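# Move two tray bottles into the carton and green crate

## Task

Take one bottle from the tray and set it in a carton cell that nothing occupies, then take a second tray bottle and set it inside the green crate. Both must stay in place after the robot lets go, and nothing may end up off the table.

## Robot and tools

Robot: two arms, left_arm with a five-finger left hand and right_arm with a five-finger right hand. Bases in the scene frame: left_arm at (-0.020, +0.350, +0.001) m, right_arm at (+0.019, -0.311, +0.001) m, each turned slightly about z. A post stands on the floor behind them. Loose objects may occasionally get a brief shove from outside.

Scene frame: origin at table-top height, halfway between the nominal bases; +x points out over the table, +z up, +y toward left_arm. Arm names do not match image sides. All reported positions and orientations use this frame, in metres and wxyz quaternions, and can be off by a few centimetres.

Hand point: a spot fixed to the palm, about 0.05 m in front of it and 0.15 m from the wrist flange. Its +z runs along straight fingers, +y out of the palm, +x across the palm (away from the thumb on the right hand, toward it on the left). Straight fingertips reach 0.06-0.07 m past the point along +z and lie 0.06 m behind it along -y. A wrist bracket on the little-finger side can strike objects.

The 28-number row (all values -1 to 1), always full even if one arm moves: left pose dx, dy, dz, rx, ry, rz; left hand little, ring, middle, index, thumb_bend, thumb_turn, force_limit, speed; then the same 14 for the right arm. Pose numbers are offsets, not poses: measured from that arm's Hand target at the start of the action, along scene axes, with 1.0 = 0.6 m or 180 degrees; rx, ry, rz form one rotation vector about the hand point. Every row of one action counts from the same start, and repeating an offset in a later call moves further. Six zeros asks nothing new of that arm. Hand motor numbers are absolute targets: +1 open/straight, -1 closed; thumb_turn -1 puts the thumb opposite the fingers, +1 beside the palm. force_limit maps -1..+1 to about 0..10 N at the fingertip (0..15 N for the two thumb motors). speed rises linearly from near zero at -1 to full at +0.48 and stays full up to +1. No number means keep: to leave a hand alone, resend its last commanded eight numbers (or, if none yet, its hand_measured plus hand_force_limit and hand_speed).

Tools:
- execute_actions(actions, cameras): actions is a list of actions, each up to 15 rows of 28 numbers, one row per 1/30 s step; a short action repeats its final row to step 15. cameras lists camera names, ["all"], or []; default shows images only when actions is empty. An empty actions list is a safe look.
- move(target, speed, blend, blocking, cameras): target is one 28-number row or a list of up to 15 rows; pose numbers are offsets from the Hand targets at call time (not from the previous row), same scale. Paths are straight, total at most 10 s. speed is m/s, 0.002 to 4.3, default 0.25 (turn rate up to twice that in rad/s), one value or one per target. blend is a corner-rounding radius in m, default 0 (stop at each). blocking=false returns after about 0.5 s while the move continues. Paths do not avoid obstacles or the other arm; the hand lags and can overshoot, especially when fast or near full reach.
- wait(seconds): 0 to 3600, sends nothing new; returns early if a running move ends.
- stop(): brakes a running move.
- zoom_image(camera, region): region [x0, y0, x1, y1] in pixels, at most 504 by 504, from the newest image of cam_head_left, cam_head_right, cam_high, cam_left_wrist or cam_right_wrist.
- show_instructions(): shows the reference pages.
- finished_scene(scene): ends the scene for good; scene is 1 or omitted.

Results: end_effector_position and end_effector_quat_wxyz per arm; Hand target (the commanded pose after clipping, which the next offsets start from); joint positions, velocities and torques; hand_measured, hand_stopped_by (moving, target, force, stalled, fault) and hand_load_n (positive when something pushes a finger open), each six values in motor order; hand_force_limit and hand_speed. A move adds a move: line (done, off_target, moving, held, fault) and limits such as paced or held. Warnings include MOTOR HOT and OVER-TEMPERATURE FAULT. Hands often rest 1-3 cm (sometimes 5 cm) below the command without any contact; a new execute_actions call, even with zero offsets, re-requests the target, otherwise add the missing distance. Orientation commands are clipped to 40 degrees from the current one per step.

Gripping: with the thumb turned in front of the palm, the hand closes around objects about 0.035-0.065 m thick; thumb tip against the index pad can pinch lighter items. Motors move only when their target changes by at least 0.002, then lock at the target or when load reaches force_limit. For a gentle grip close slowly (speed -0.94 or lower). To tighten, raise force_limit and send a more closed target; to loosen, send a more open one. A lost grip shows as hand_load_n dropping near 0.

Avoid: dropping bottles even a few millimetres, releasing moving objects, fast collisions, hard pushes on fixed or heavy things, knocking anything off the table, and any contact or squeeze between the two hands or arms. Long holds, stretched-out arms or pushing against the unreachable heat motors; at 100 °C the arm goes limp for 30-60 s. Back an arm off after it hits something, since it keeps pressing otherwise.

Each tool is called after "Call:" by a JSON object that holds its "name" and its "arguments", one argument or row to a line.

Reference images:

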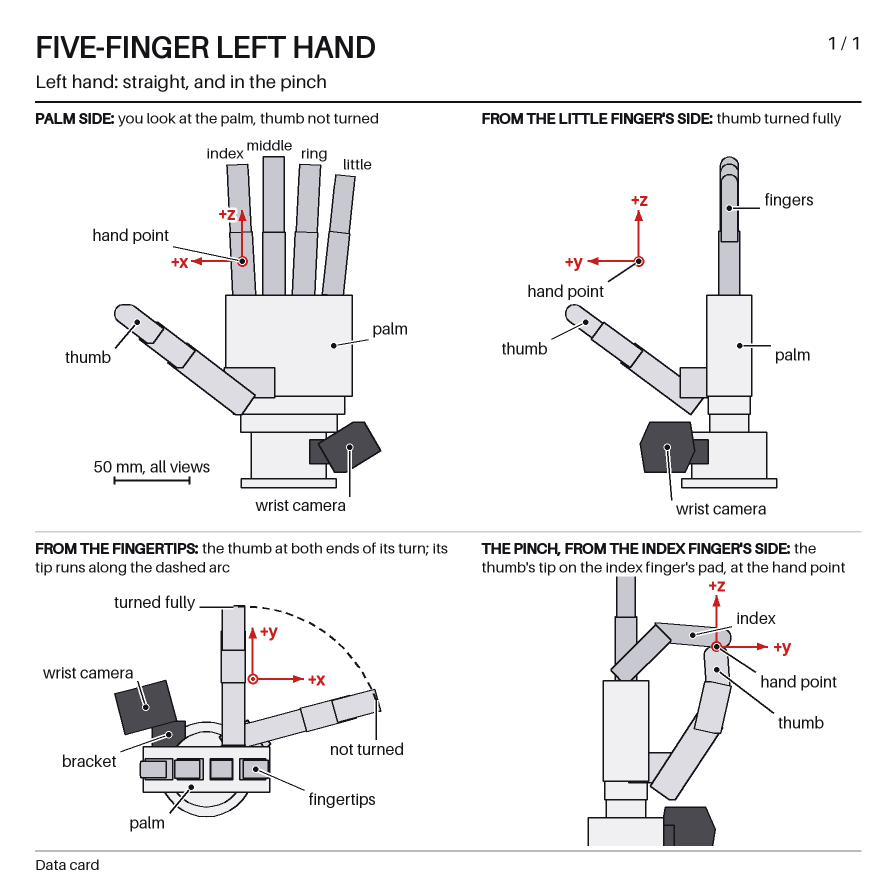

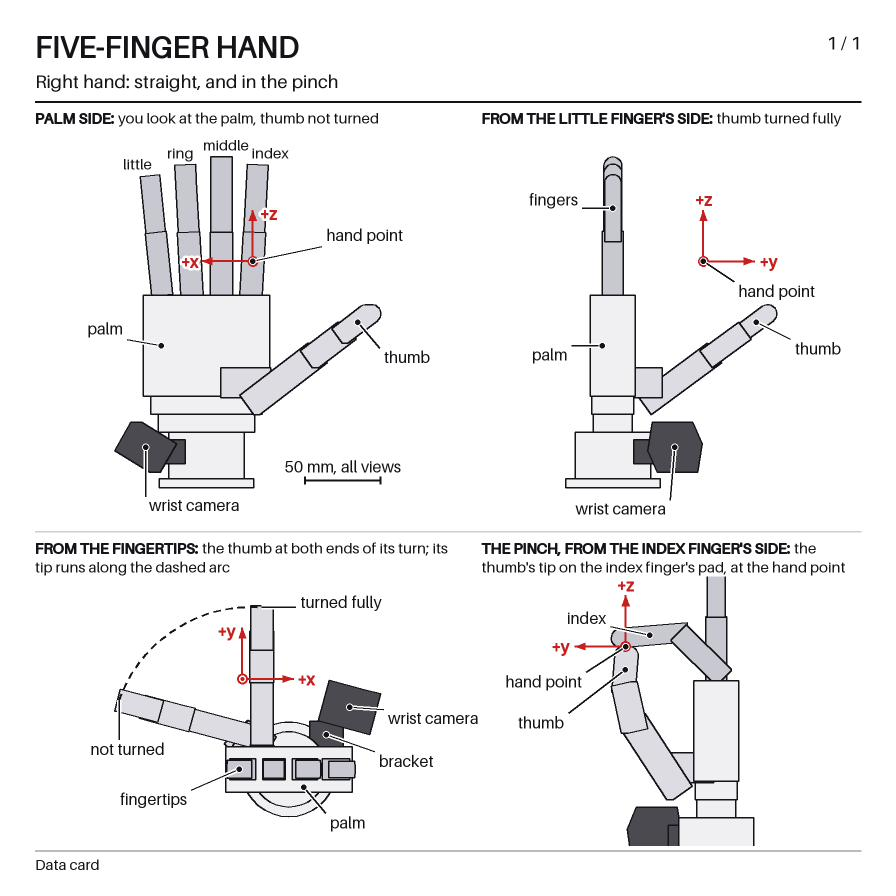

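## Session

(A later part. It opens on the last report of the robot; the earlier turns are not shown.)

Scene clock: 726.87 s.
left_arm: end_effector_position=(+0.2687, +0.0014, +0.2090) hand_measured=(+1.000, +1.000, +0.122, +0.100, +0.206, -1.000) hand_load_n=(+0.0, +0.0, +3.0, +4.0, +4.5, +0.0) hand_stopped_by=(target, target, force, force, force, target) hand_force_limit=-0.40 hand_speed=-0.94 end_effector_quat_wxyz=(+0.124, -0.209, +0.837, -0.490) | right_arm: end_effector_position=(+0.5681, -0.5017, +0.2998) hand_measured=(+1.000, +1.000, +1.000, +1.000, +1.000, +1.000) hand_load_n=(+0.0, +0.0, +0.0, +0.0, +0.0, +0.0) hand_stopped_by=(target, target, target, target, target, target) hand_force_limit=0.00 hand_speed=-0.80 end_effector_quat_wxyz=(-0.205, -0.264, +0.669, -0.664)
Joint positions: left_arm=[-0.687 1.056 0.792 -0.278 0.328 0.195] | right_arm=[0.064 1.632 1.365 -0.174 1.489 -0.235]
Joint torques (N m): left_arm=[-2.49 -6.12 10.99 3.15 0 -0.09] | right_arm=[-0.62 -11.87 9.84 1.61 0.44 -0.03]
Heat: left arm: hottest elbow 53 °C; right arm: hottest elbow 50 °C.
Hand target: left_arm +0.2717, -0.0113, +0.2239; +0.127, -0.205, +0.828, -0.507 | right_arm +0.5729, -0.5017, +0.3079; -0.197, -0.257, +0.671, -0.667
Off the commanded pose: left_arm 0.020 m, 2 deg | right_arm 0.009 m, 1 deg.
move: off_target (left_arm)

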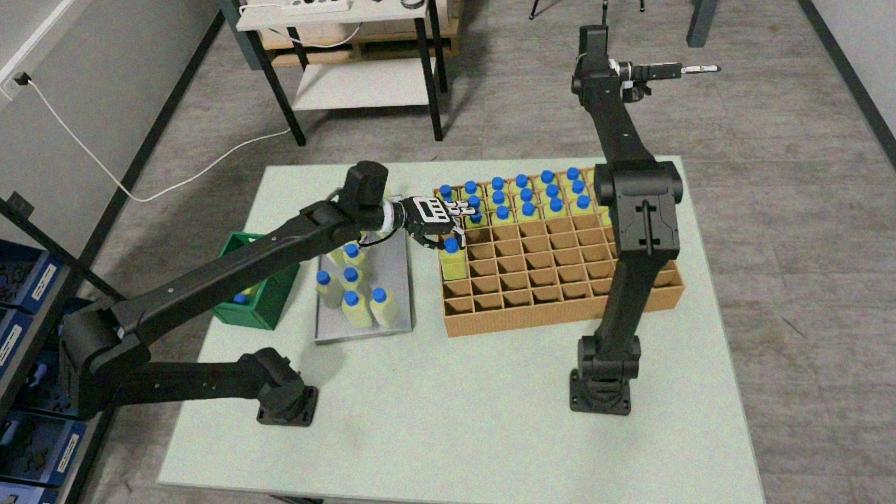

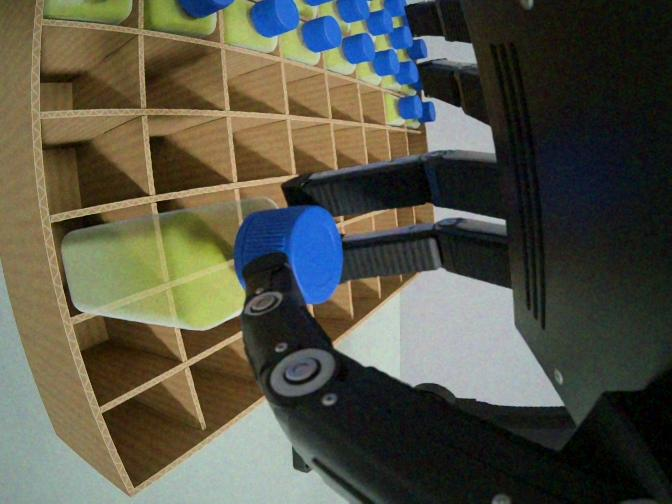

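Call:
{"name": "move", "arguments": {
  "target": [0.0025,-0.001,-0.025,0,0,0.0,1,1,-0.2,-0.2,0.1,-1,-0.4,-0.94, 0,0,0,0,0,0,1,1,1,1,1,1,0,-0.8],
  "speed": 0.05,
  "cameras": ["cam_head_right","cam_left_wrist"]
}}

Call:
{"name": "zoom_image", "arguments": {
  "camera": "cam_head_right",
  "region": [415, 200, 485, 290]
}}

Call:
{"name": "zoom_image", "arguments": {
  "camera": "cam_left_wrist",
  "region": [0, 150, 260, 440]
}}

Scene clock: 742.20 s.
left_arm: end_effector_position=(+0.2761, -0.0047, +0.2090) hand_measured=(+1.000, +1.000, +0.122, +0.100, +0.206, -1.000) hand_load_n=(+0.0, +0.0, +2.5, +4.0, +3.5, +0.0) hand_stopped_by=(target, target, force, force, force, target) hand_force_limit=-0.40 hand_speed=-0.94 end_effector_quat_wxyz=(+0.131, -0.206, +0.832, -0.499) | right_arm: end_effector_position=(+0.5681, -0.5017, +0.2998) hand_measured=(+1.000, +1.000, +1.000, +1.000, +1.000, +1.000) hand_load_n=(+0.0, +0.0, +0.0, +0.0, +0.0, +0.0) hand_stopped_by=(target, target, target, target, target, target) hand_force_limit=0.00 hand_speed=-0.80 end_effector_quat_wxyz=(-0.205, -0.264, +0.669, -0.664)
Joint positions: left_arm=[-0.687 1.074 0.792 -0.235 0.327 0.195] | right_arm=[0.064 1.632 1.365 -0.174 1.489 -0.235]
Joint torques (N m): left_arm=[-2.37 -6.24 8.85 3.29 0.06 -0.08] | right_arm=[-0.38 -12.34 9.89 1.62 0.44 -0.04]
Heat: left arm: hottest elbow 53 °C; right arm: hottest elbow 50 °C.
Hand target: left_arm +0.2731, -0.0118, +0.2089; +0.127, -0.205, +0.828, -0.507 | right_arm +0.5729, -0.5017, +0.3079; -0.197, -0.257, +0.671, -0.667
Off the commanded pose: left_arm 0.008 m, 1 deg | right_arm 0.009 m, 1 deg.
move: done

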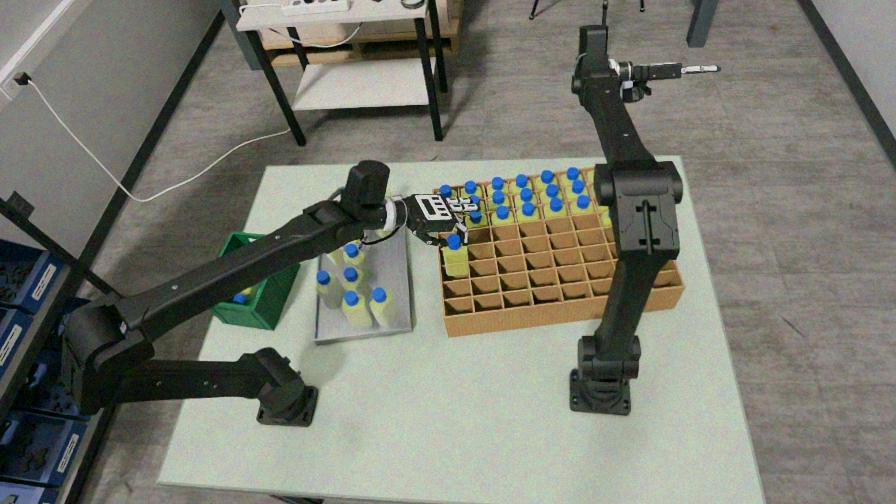

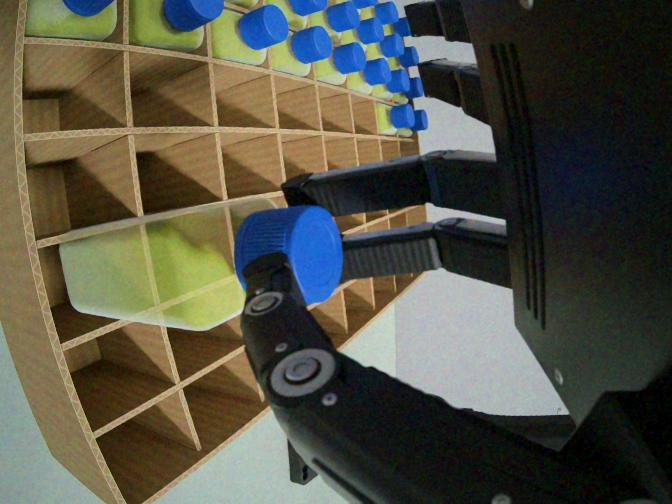

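Scaled by 5.600 from the camera's image (finer frame: 1280x720).

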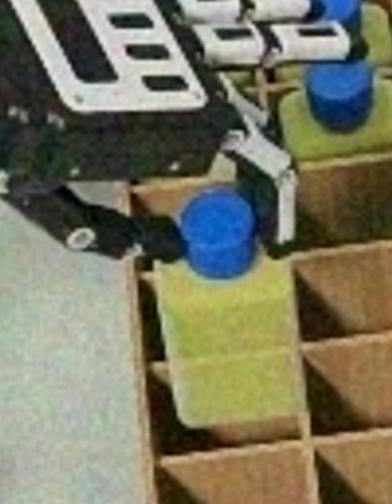

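Scaled by 1.738 from the camera's image (finer frame: 960x720).

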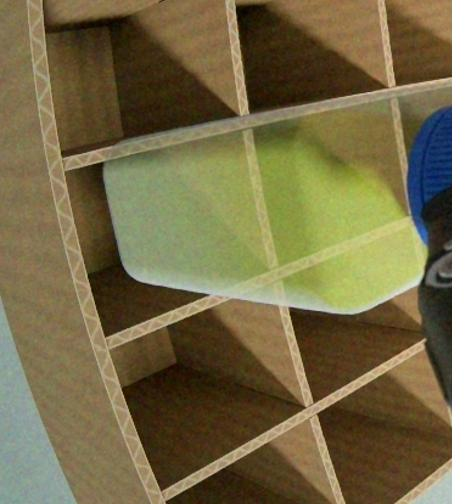

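Call:
{"name": "move", "arguments": {
  "target": [-0.0102,0.013,0.06,0,0,0.0,1,1,-0.2,-0.2,0.1,-1,-0.4,-0.94, 0,0,0,0,0,0,1,1,1,1,1,1,0,-0.8],
  "speed": 0.08,
  "cameras": []
}}

Call:
{"name": "move", "arguments": {
  "target": [0,-0.0172,-0.06,0,0,0.0,1,1,-0.2,-0.2,0.1,-1,-0.4,-0.94, 0,0,0,0,0,0,1,1,1,1,1,1,0,-0.8],
  "speed": 0.06,
  "cameras": ["cam_head_right","cam_left_wrist"]
}}

Call:
{"name": "zoom_image", "arguments": {
  "camera": "cam_head_right",
  "region": [415, 200, 485, 290]
}}

Call:
{"name": "zoom_image", "arguments": {
  "camera": "cam_left_wrist",
  "region": [0, 150, 260, 440]
}}

Scene clock: 761.33 s.
left_arm: end_effector_position=(+0.2623, +0.0067, +0.2099) hand_measured=(+1.000, +1.000, +0.122, +0.100, +0.206, -1.000) hand_load_n=(+0.0, -0.5, +3.5, +4.0, +7.0, +0.0) hand_stopped_by=(target, target, force, force, force, target) hand_force_limit=-0.40 hand_speed=-0.94 end_effector_quat_wxyz=(+0.119, -0.212, +0.841, -0.484) | right_arm: end_effector_position=(+0.5681, -0.5017, +0.2998) hand_measured=(+1.000, +1.000, +1.000, +1.000, +1.000, +1.000) hand_load_n=(+0.0, -0.5, +0.0, +0.0, +0.0, +0.0) hand_stopped_by=(target, target, target, target, target, target) hand_force_limit=0.00 hand_speed=-0.80 end_effector_quat_wxyz=(-0.205, -0.264, +0.669, -0.664)
Joint positions: left_arm=[-0.687 1.038 0.792 -0.315 0.328 0.194] | right_arm=[0.064 1.632 1.365 -0.174 1.489 -0.235]
Joint torques (N m): left_arm=[-1.79 -7.53 13.23 1.77 0.24 -0.05] | right_arm=[-0.67 -12.34 9.88 1.68 0.41 -0.05]
Heat: left arm: hottest elbow 52 °C; right arm: hottest elbow 51 °C.
Hand target: left_arm +0.2670, -0.0040, +0.2449; +0.127, -0.205, +0.828, -0.507 | right_arm +0.5729, -0.5017, +0.3079; -0.197, -0.257, +0.671, -0.667
Off the commanded pose: left_arm 0.037 m, 3 deg | right_arm 0.009 m, 1 deg.
move: off_target (left_arm)

Scene clock: 762.47 s.
left_arm: end_effector_position=(+0.2707, -0.0073, +0.2102) hand_measured=(+1.000, +1.000, +0.122, +0.100, +0.206, -1.000) hand_load_n=(+0.0, +0.0, +3.5, +4.0, +4.5, +0.0) hand_stopped_by=(target, target, force, force, force, target) hand_force_limit=-0.40 hand_speed=-0.94 end_effector_quat_wxyz=(+0.132, -0.205, +0.831, -0.500) | right_arm: end_effector_position=(+0.5681, -0.5017, +0.2998) hand_measured=(+1.000, +1.000, +1.000, +1.000, +1.000, +1.000) hand_load_n=(+0.0, +0.0, +0.0, +0.0, +0.0, +0.0) hand_stopped_by=(target, target, target, target, target, target) hand_force_limit=0.00 hand_speed=-0.80 end_effector_quat_wxyz=(-0.205, -0.264, +0.669, -0.664)
Joint positions: left_arm=[-0.704 1.065 0.787 -0.233 0.313 0.187] | right_arm=[0.064 1.632 1.365 -0.174 1.489 -0.235]
Joint torques (N m): left_arm=[-2.37 -6.07 8.77 3.23 0 -0.09] | right_arm=[-0.62 -12.51 9.92 1.57 0.39 -0.08]
Heat: left arm: hottest elbow 52 °C; right arm: hottest elbow 51 °C.
Hand target: left_arm +0.2670, -0.0143, +0.2087; +0.127, -0.205, +0.828, -0.507 | right_arm +0.5729, -0.5017, +0.3079; -0.197, -0.257, +0.671, -0.667
Off the commanded pose: left_arm 0.008 m, 1 deg | right_arm 0.009 m, 1 deg.
move: done

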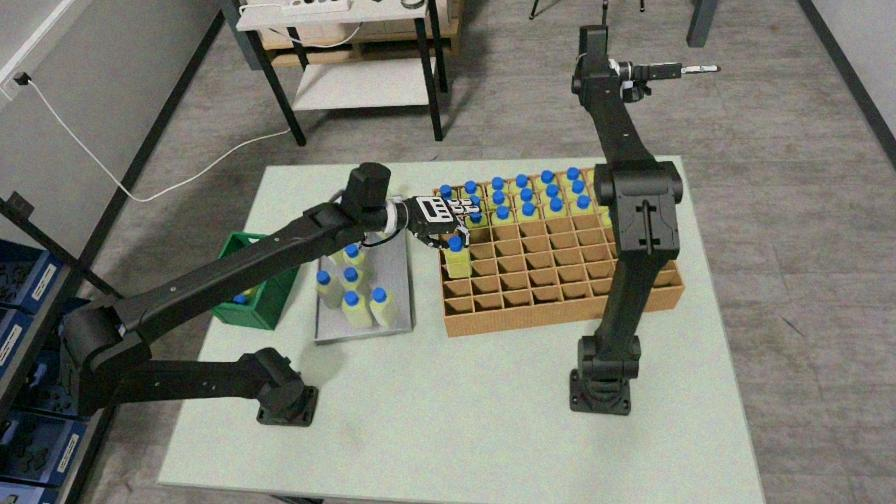

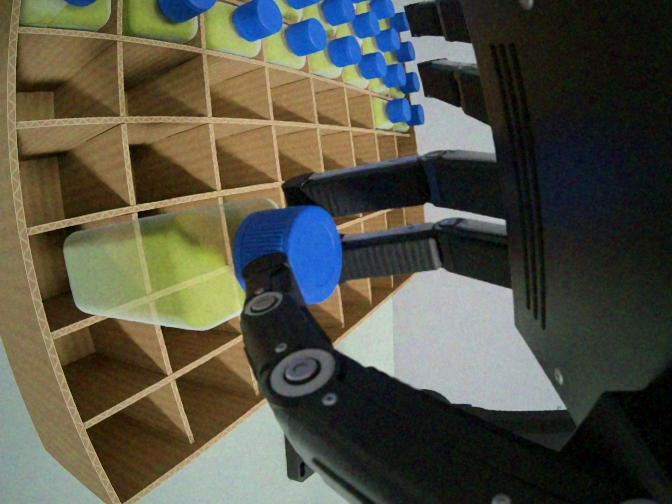

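Scaled by 5.600 from the camera's image (finer frame: 1280x720).

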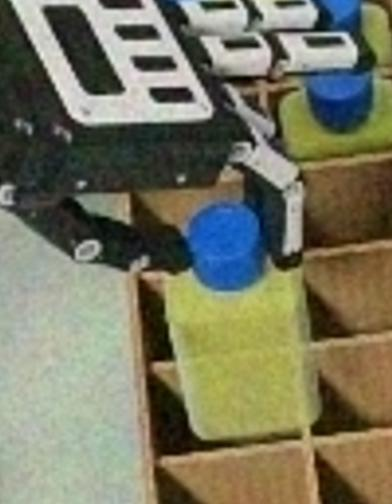

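Scaled by 1.738 from the camera's image (finer frame: 960x720).

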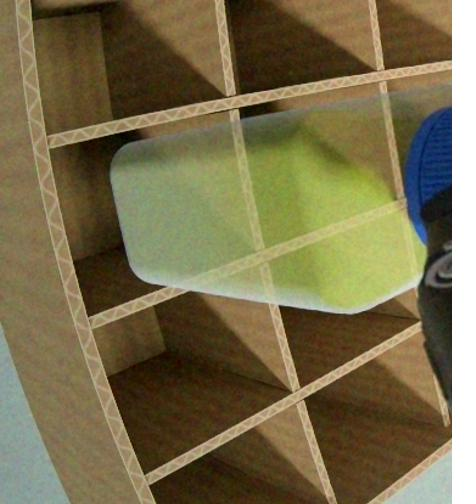

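Call:
{"name": "move", "arguments": {
  "target": [0.005,0.045,0.125,0,0,0.0,1,1,-0.2,-0.2,0.1,-1,-0.4,-0.94, 0,0,0,0,0,0,1,1,1,1,1,1,0,-0.8],
  "speed": 0.1,
  "cameras": ["cam_left_wrist"]
}}

Scene clock: 771.77 s.
left_arm: end_effector_position=(+0.2524, +0.0188, +0.2396) hand_measured=(+1.000, +1.000, +0.122, +0.100, +0.206, -1.000) hand_load_n=(+0.0, +0.0, +5.0, +4.5, +5.0, +0.5) hand_stopped_by=(target, target, force, force, force, target) hand_force_limit=-0.40 hand_speed=-0.94 end_effector_quat_wxyz=(+0.102, -0.218, +0.844, -0.479) | right_arm: end_effector_position=(+0.5681, -0.5017, +0.2998) hand_measured=(+1.000, +1.000, +1.000, +1.000, +1.000, +1.000) hand_load_n=(-0.5, +0.0, +0.0, +0.0, -0.5, +0.0) hand_stopped_by=(target, target, target, target, target, target) hand_force_limit=0.00 hand_speed=-0.80 end_effector_quat_wxyz=(-0.205, -0.264, +0.669, -0.664)
Joint positions: left_arm=[-0.664 0.99 0.851 -0.45 0.365 0.192] | right_arm=[0.064 1.632 1.365 -0.174 1.489 -0.235]
Joint torques (N m): left_arm=[0.21 -6.65 14.9 2.04 0.29 0.2] | right_arm=[-0.97 -12.16 9.83 1.52 0.4 -0.08]
Heat: left arm: hottest elbow 52 °C; right arm: hottest elbow 51 °C.
Hand target: left_arm +0.2699, +0.0126, +0.2840; +0.127, -0.205, +0.828, -0.507 | right_arm +0.5729, -0.5017, +0.3079; -0.197, -0.257, +0.671, -0.667
Off the commanded pose: left_arm 0.048 m, 5 deg | right_arm 0.009 m, 1 deg.
move: off_target (left_arm)

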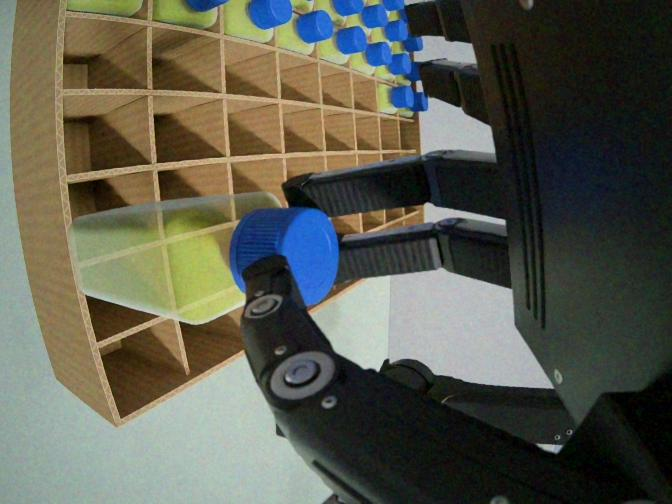

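Call:
{"name": "zoom_image", "arguments": {
  "camera": "cam_left_wrist",
  "region": [0, 150, 260, 440]
}}

Call:
{"name": "execute_actions", "arguments": {
  "actions": [],
  "cameras": ["cam_head_right","cam_high","cam_head_left"]
}}

Call:
{"name": "zoom_image", "arguments": {
  "camera": "cam_head_right",
  "region": [405, 190, 485, 290]
}}

Scaled by 1.738 from the camera's image (finer frame: 960x720).

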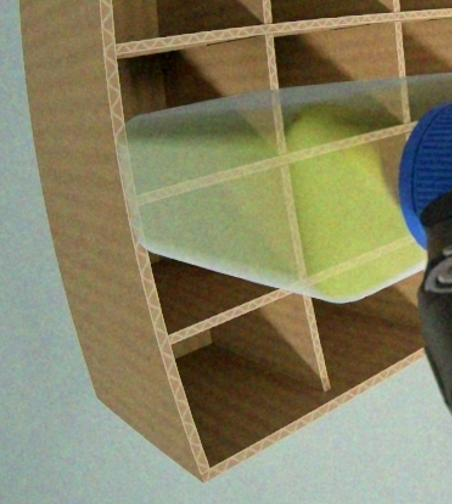

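Scene clock: 779.90 s.
left_arm: end_effector_position=(+0.2524, +0.0188, +0.2396) hand_measured=(+1.000, +1.000, +0.122, +0.100, +0.206, -1.000) hand_load_n=(+0.0, -0.5, +5.0, +4.0, +5.5, +0.0) hand_stopped_by=(target, target, force, force, force, target) hand_force_limit=-0.40 hand_speed=-0.94 end_effector_quat_wxyz=(+0.102, -0.218, +0.844, -0.479) | right_arm: end_effector_position=(+0.5681, -0.5017, +0.2998) hand_measured=(+1.000, +1.000, +1.000, +1.000, +1.000, +1.000) hand_load_n=(+0.0, +0.0, +0.0, +0.0, +0.5, +0.0) hand_stopped_by=(target, target, target, target, target, target) hand_force_limit=0.00 hand_speed=-0.80 end_effector_quat_wxyz=(-0.205, -0.264, +0.669, -0.664)
Joint positions: left_arm=[-0.664 0.99 0.851 -0.45 0.365 0.192] | right_arm=[0.064 1.632 1.365 -0.174 1.489 -0.235]
Joint velocities: within noise
Joint torques (N m): left_arm=[0.15 -6.65 14.9 2.02 0.28 0.2] | right_arm=[-0.44 -12.1 9.78 1.63 0.39 -0.03]
Motor temperatures (°C): left_arm=[34 32 56 34 31 33] | right_arm=[36 37 51 29 33 31]
Heat: left arm: hottest elbow 56 °C; right arm: hottest elbow 51 °C.
Hand target: left_arm +0.2700, +0.0126, +0.2840; +0.127, -0.205, +0.828, -0.507 | right_arm +0.5729, -0.5017, +0.3079; -0.197, -0.257, +0.671, -0.667
Off the commanded pose: left_arm 0.048 m, 5 deg | right_arm 0.009 m, 1 deg.
Images, in order (width x height): cam_head_left 896x504, cam_head_right 896x504, cam_high 896x504.

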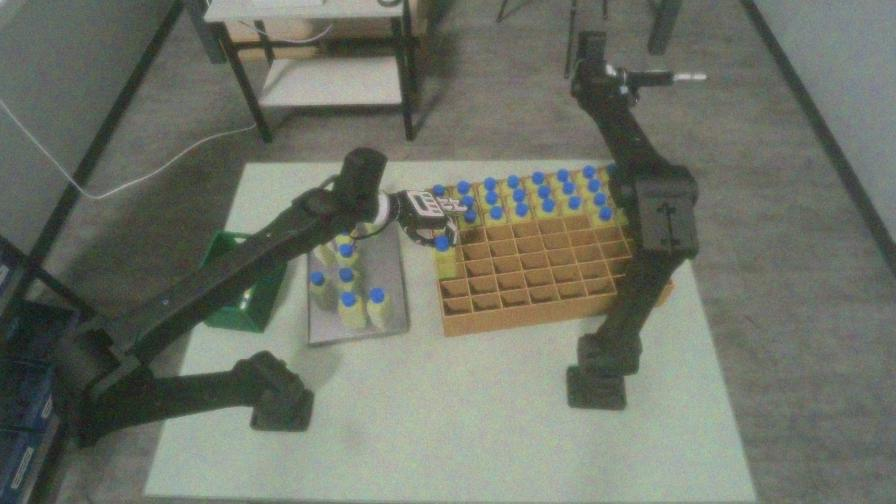

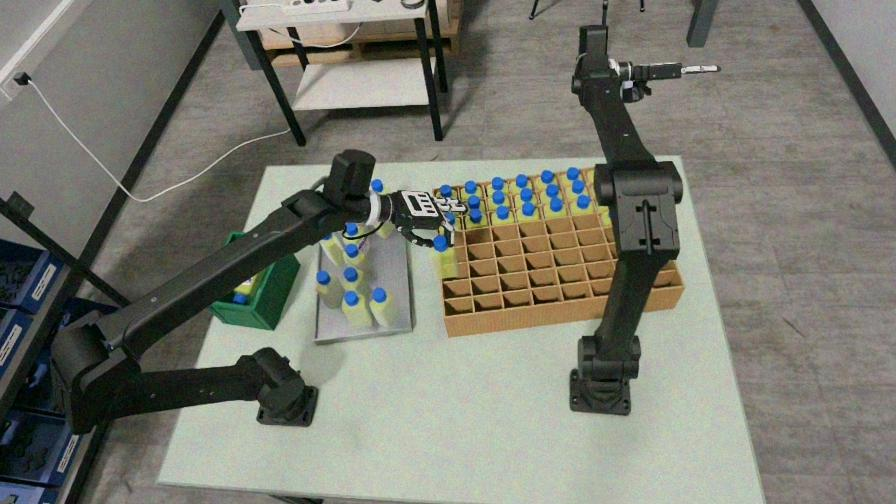

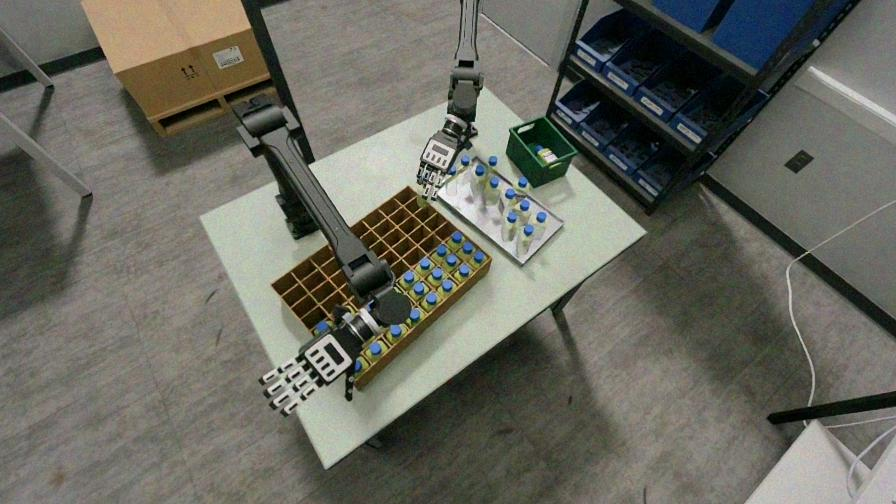

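Scaled by 5.040 from the camera's image (finer frame: 1280x720).

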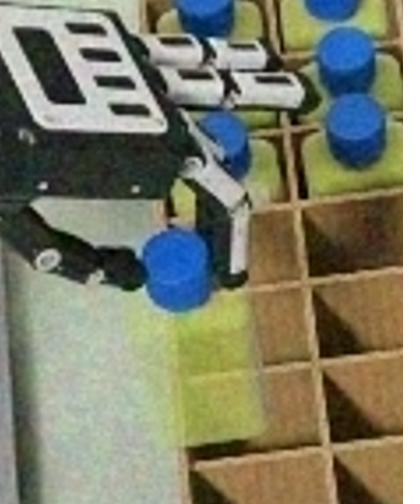

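Call:
{"name": "move", "arguments": {
  "target": [-0.0083,-0.031,-0.1033,0.0171,0.008,-0.011,1,1,-0.2,-0.2,0.1,-1,-0.4,-0.94, 0,0,0,0,0,0,1,1,1,1,1,1,0,-0.8],
  "speed": 0.06,
  "cameras": ["cam_head_right","cam_left_wrist"]
}}

Call:
{"name": "zoom_image", "arguments": {
  "camera": "cam_head_right",
  "region": [415, 200, 485, 290]
}}

Call:
{"name": "zoom_image", "arguments": {
  "camera": "cam_left_wrist",
  "region": [0, 150, 260, 440]
}}

Scene clock: 831.00 s.
left_arm: end_effector_position=(+0.2660, +0.0006, +0.2214) hand_measured=(+1.000, +1.000, +0.122, +0.100, +0.206, -1.000) hand_load_n=(+0.0, +0.0, +5.0, +4.5, +5.0, +0.5) hand_stopped_by=(target, target, force, force, force, target) hand_force_limit=-0.40 hand_speed=-0.94 end_effector_quat_wxyz=(+0.109, -0.207, +0.847, -0.478) | right_arm: end_effector_position=(+0.5681, -0.5017, +0.2998) hand_measured=(+1.000, +1.000, +1.000, +1.000, +1.000, +1.000) hand_load_n=(+0.0, +0.0, +0.0, +0.0, +0.0, +0.0) hand_stopped_by=(target, target, target, target, target, target) hand_force_limit=0.00 hand_speed=-0.80 end_effector_quat_wxyz=(-0.205, -0.264, +0.669, -0.664)
Joint positions: left_arm=[-0.687 1.064 0.851 -0.372 0.345 0.204] | right_arm=[0.064 1.632 1.365 -0.174 1.489 -0.235]
Joint torques (N m): left_arm=[-2.37 -6.24 9.22 3.12 0.05 0.2] | right_arm=[-0.73 -12.22 9.85 1.62 0.45 -0.06]
Motor temperatures (°C): left_arm=[34 33 67 34 31 33] | right_arm=[36 37 51 29 33 31]
Heat: left arm: hottest elbow 67 °C; right arm: hottest elbow 51 °C.
Hand target: left_arm +0.2649, -0.0060, +0.2219; +0.113, -0.194, +0.846, -0.484 | right_arm +0.5729, -0.5017, +0.3079; -0.197, -0.257, +0.671, -0.667
Off the commanded pose: left_arm 0.007 m, 2 deg | right_arm 0.009 m, 1 deg.
move: done

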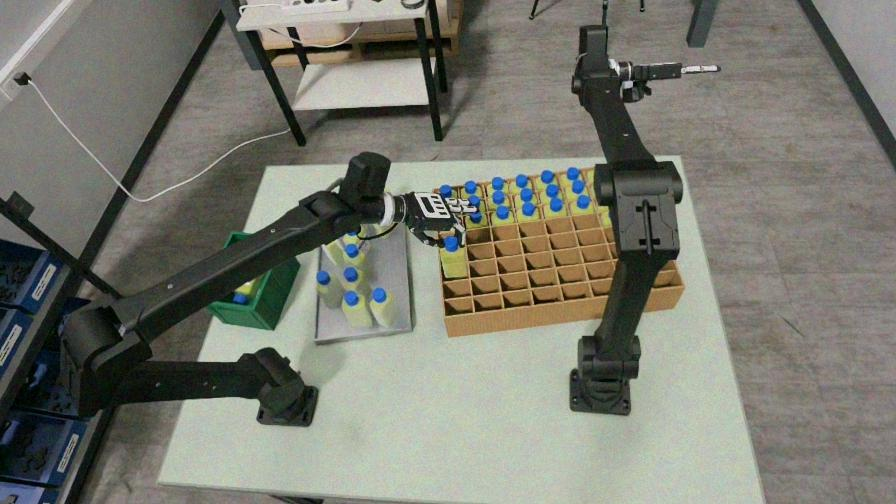

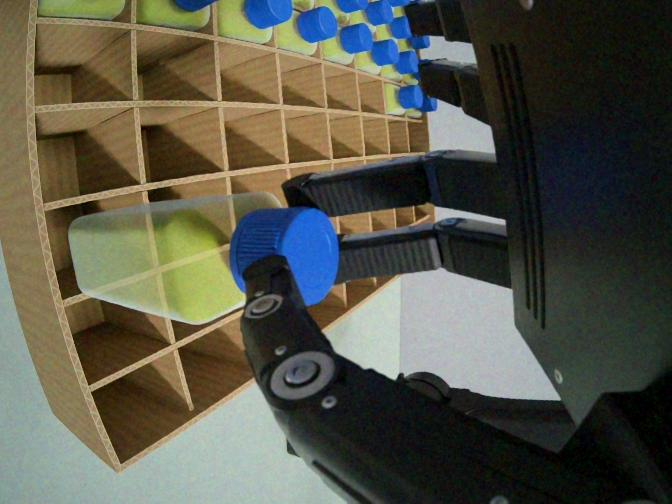

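Scaled by 5.600 from the camera's image (finer frame: 1280x720).

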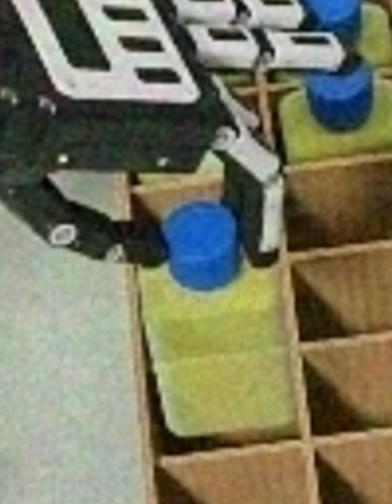

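Scaled by 1.738 from the camera's image (finer frame: 960x720).

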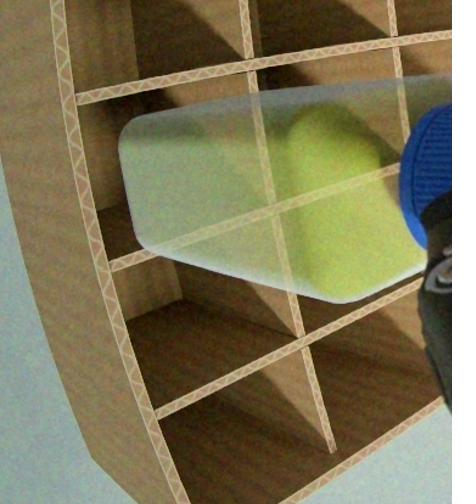

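Call:
{"name": "execute_actions", "arguments": {
  "actions": [],
  "cameras": ["cam_head_left","cam_high"]
}}

Call:
{"name": "zoom_image", "arguments": {
  "camera": "cam_head_left",
  "region": [415, 200, 485, 290]
}}

Call:
{"name": "zoom_image", "arguments": {
  "camera": "cam_high",
  "region": [395, 160, 455, 230]
}}

Scene clock: 841.93 s.
left_arm: end_effector_position=(+0.2660, +0.0006, +0.2214) hand_measured=(+1.000, +1.000, +0.122, +0.100, +0.206, -1.000) hand_load_n=(+0.0, +0.0, +5.0, +4.5, +5.5, +0.0) hand_stopped_by=(target, target, force, force, force, target) hand_force_limit=-0.40 hand_speed=-0.94 end_effector_quat_wxyz=(+0.109, -0.207, +0.847, -0.478) | right_arm: end_effector_position=(+0.5681, -0.5017, +0.2998) hand_measured=(+1.000, +1.000, +1.000, +1.000, +1.000, +1.000) hand_load_n=(+0.0, +0.0, +0.0, -0.5, +0.0, +0.0) hand_stopped_by=(target, target, target, target, target, target) hand_force_limit=0.00 hand_speed=-0.80 end_effector_quat_wxyz=(-0.205, -0.264, +0.669, -0.664)
Joint positions: left_arm=[-0.687 1.064 0.851 -0.372 0.345 0.205] | right_arm=[0.064 1.632 1.365 -0.174 1.489 -0.235]
Joint velocities: within noise
Joint torques (N m): left_arm=[-2.37 -6.3 9.22 3.1 0.04 0.21] | right_arm=[-0.67 -11.63 9.89 1.65 0.4 -0.07]
Motor temperatures (°C): left_arm=[34 32 64 34 31 33] | right_arm=[36 37 51 29 33 31]
Heat: left arm: hottest elbow 64 °C; right arm: hottest elbow 51 °C.
Hand target: left_arm +0.2649, -0.0060, +0.2219; +0.114, -0.194, +0.846, -0.484 | right_arm +0.5729, -0.5017, +0.3079; -0.197, -0.257, +0.671, -0.667
Off the commanded pose: left_arm 0.007 m, 2 deg | right_arm 0.009 m, 1 deg.
Images, in order (width x height): cam_head_left 896x504, cam_high 896x504.

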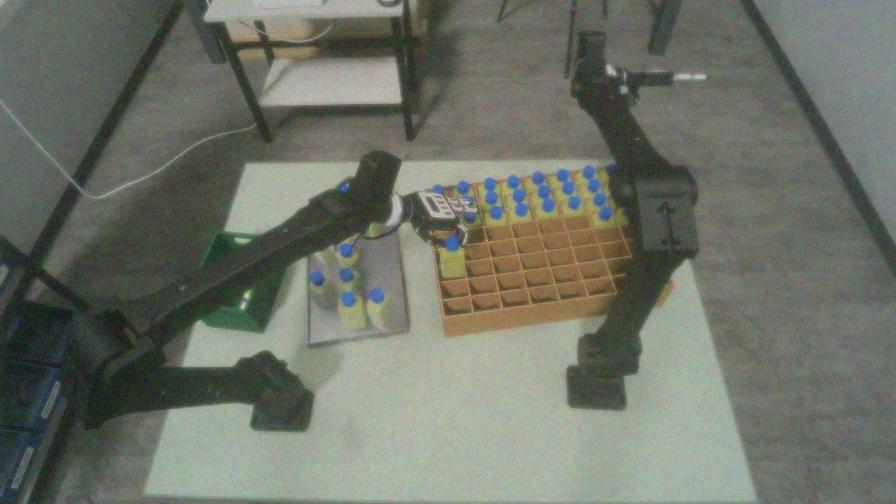

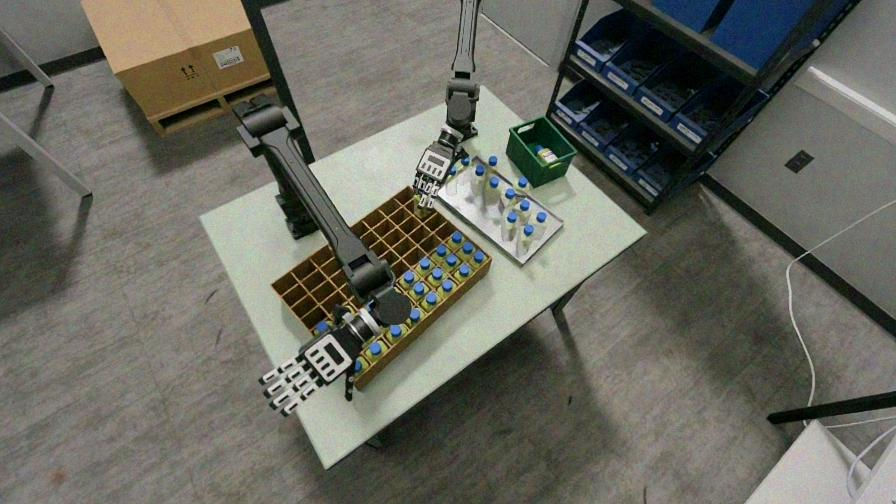

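Scaled by 5.600 from the camera's image (finer frame: 1280x720).

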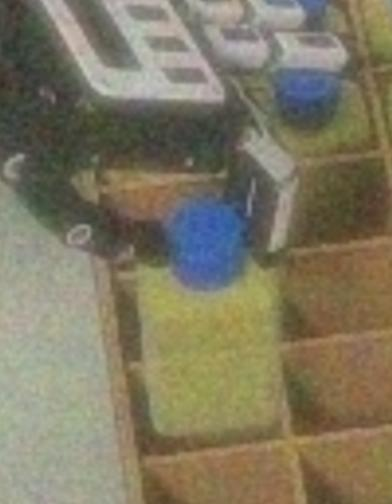

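Scaled by 7.200 from the camera's image (finer frame: 1280x720).

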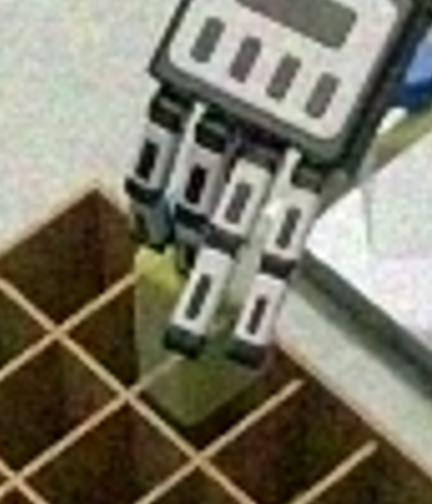

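Call:
{"name": "move", "arguments": {
  "target": [0.004,0.0,-0.035,0,0,0,1,1,-0.2,-0.2,0.1,-1,-0.4,-0.94, 0,0,0,0,0,0,1,1,1,1,1,1,0,-0.8],
  "speed": 0.04,
  "cameras": ["cam_head_right","cam_left_wrist","cam_head_left"]
}}

Call:
{"name": "zoom_image", "arguments": {
  "camera": "cam_head_right",
  "region": [415, 200, 485, 290]
}}

Call:
{"name": "zoom_image", "arguments": {
  "camera": "cam_left_wrist",
  "region": [0, 150, 260, 440]
}}

Call:
{"name": "zoom_image", "arguments": {
  "camera": "cam_head_left",
  "region": [415, 200, 485, 290]
}}

Scene clock: 848.70 s.
left_arm: end_effector_position=(+0.2696, -0.0025, +0.2093) hand_measured=(+1.000, +1.000, +0.122, +0.100, +0.206, -1.000) hand_load_n=(+0.0, +0.0, +4.5, +4.5, +4.5, +0.0) hand_stopped_by=(target, target, force, force, force, target) hand_force_limit=-0.40 hand_speed=-0.94 end_effector_quat_wxyz=(+0.114, -0.203, +0.843, -0.485) | right_arm: end_effector_position=(+0.5681, -0.5017, +0.2998) hand_measured=(+1.000, +1.000, +1.000, +1.000, +1.000, +1.000) hand_load_n=(+0.0, +0.0, +0.0, +0.0, -0.5, -0.5) hand_stopped_by=(target, target, target, target, target, target) hand_force_limit=0.00 hand_speed=-0.80 end_effector_quat_wxyz=(-0.205, -0.264, +0.669, -0.664)
Joint positions: left_arm=[-0.687 1.079 0.818 -0.305 0.346 0.207] | right_arm=[0.064 1.632 1.365 -0.174 1.489 -0.235]
Joint torques (N m): left_arm=[-1.96 -5.83 8.39 3 0.14 0.22] | right_arm=[-0.44 -12.28 9.87 1.51 0.42 -0.08]
Motor temperatures (°C): left_arm=[34 32 63 34 31 33] | right_arm=[36 37 51 29 33 31]
Heat: left arm: hottest elbow 63 °C; right arm: hottest elbow 51 °C.
Hand target: left_arm +0.2673, -0.0060, +0.2008; +0.113, -0.194, +0.846, -0.484 | right_arm +0.5729, -0.5017, +0.3079; -0.197, -0.257, +0.671, -0.667
Off the commanded pose: left_arm 0.009 m, 1 deg | right_arm 0.009 m, 1 deg.
move: done
Images, in order (width x height): cam_head_left 896x504, cam_head_right 896x504, cam_left_wrist 672x504.

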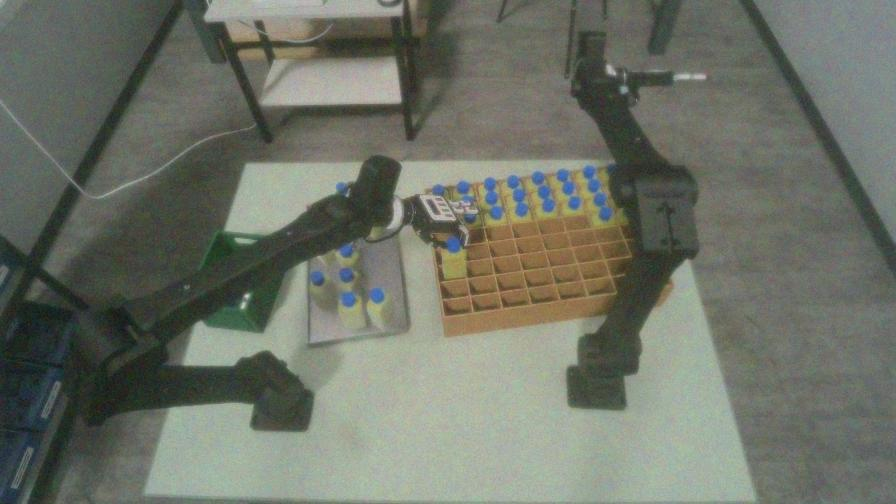

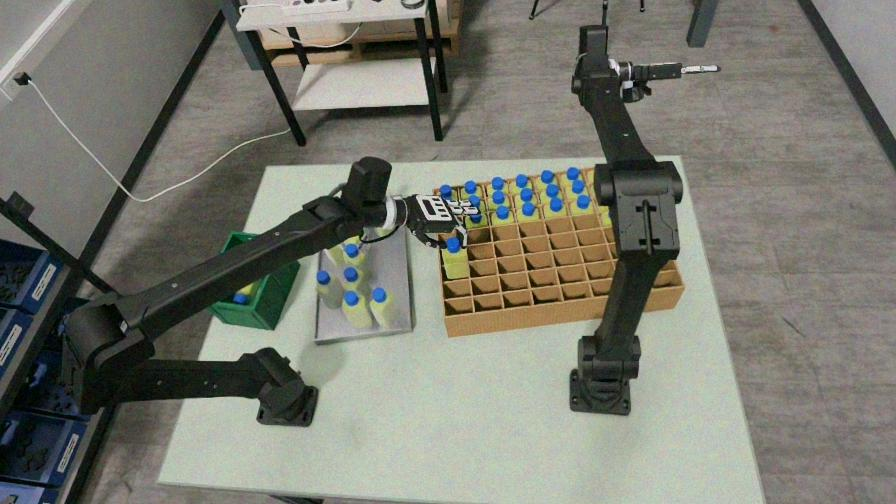

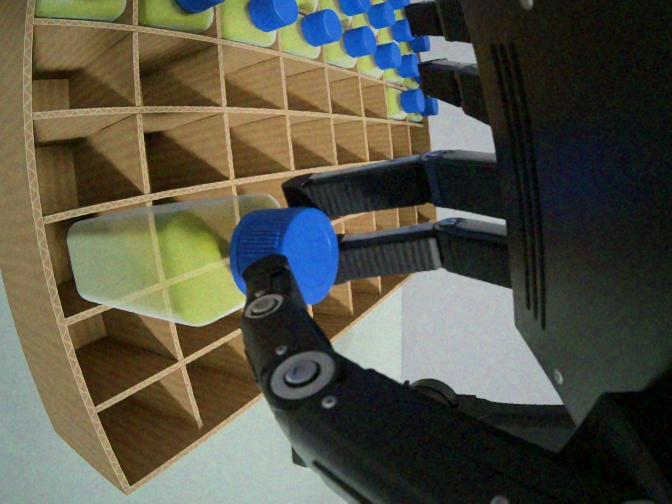

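Scaled by 5.600 from the camera's image (finer frame: 1280x720).

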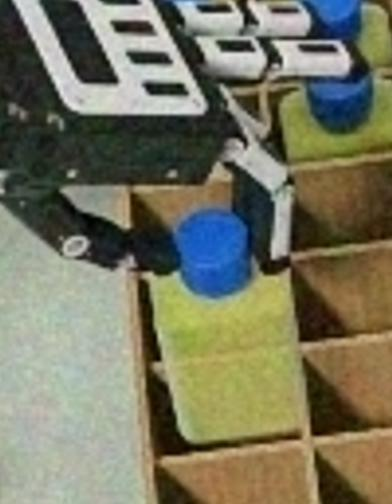

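Scaled by 1.738 from the camera's image (finer frame: 960x720).

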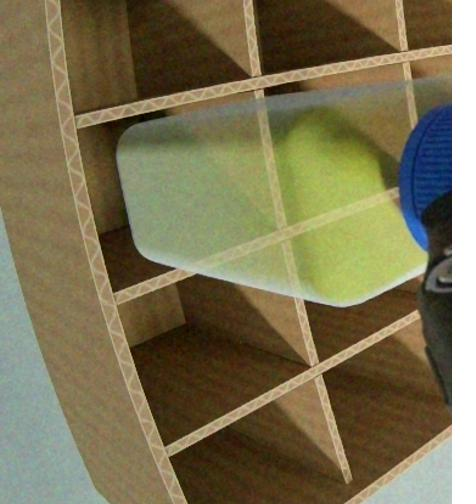

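Scaled by 5.600 from the camera's image (finer frame: 1280x720).

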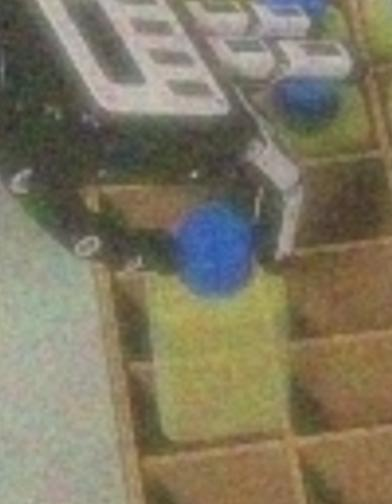

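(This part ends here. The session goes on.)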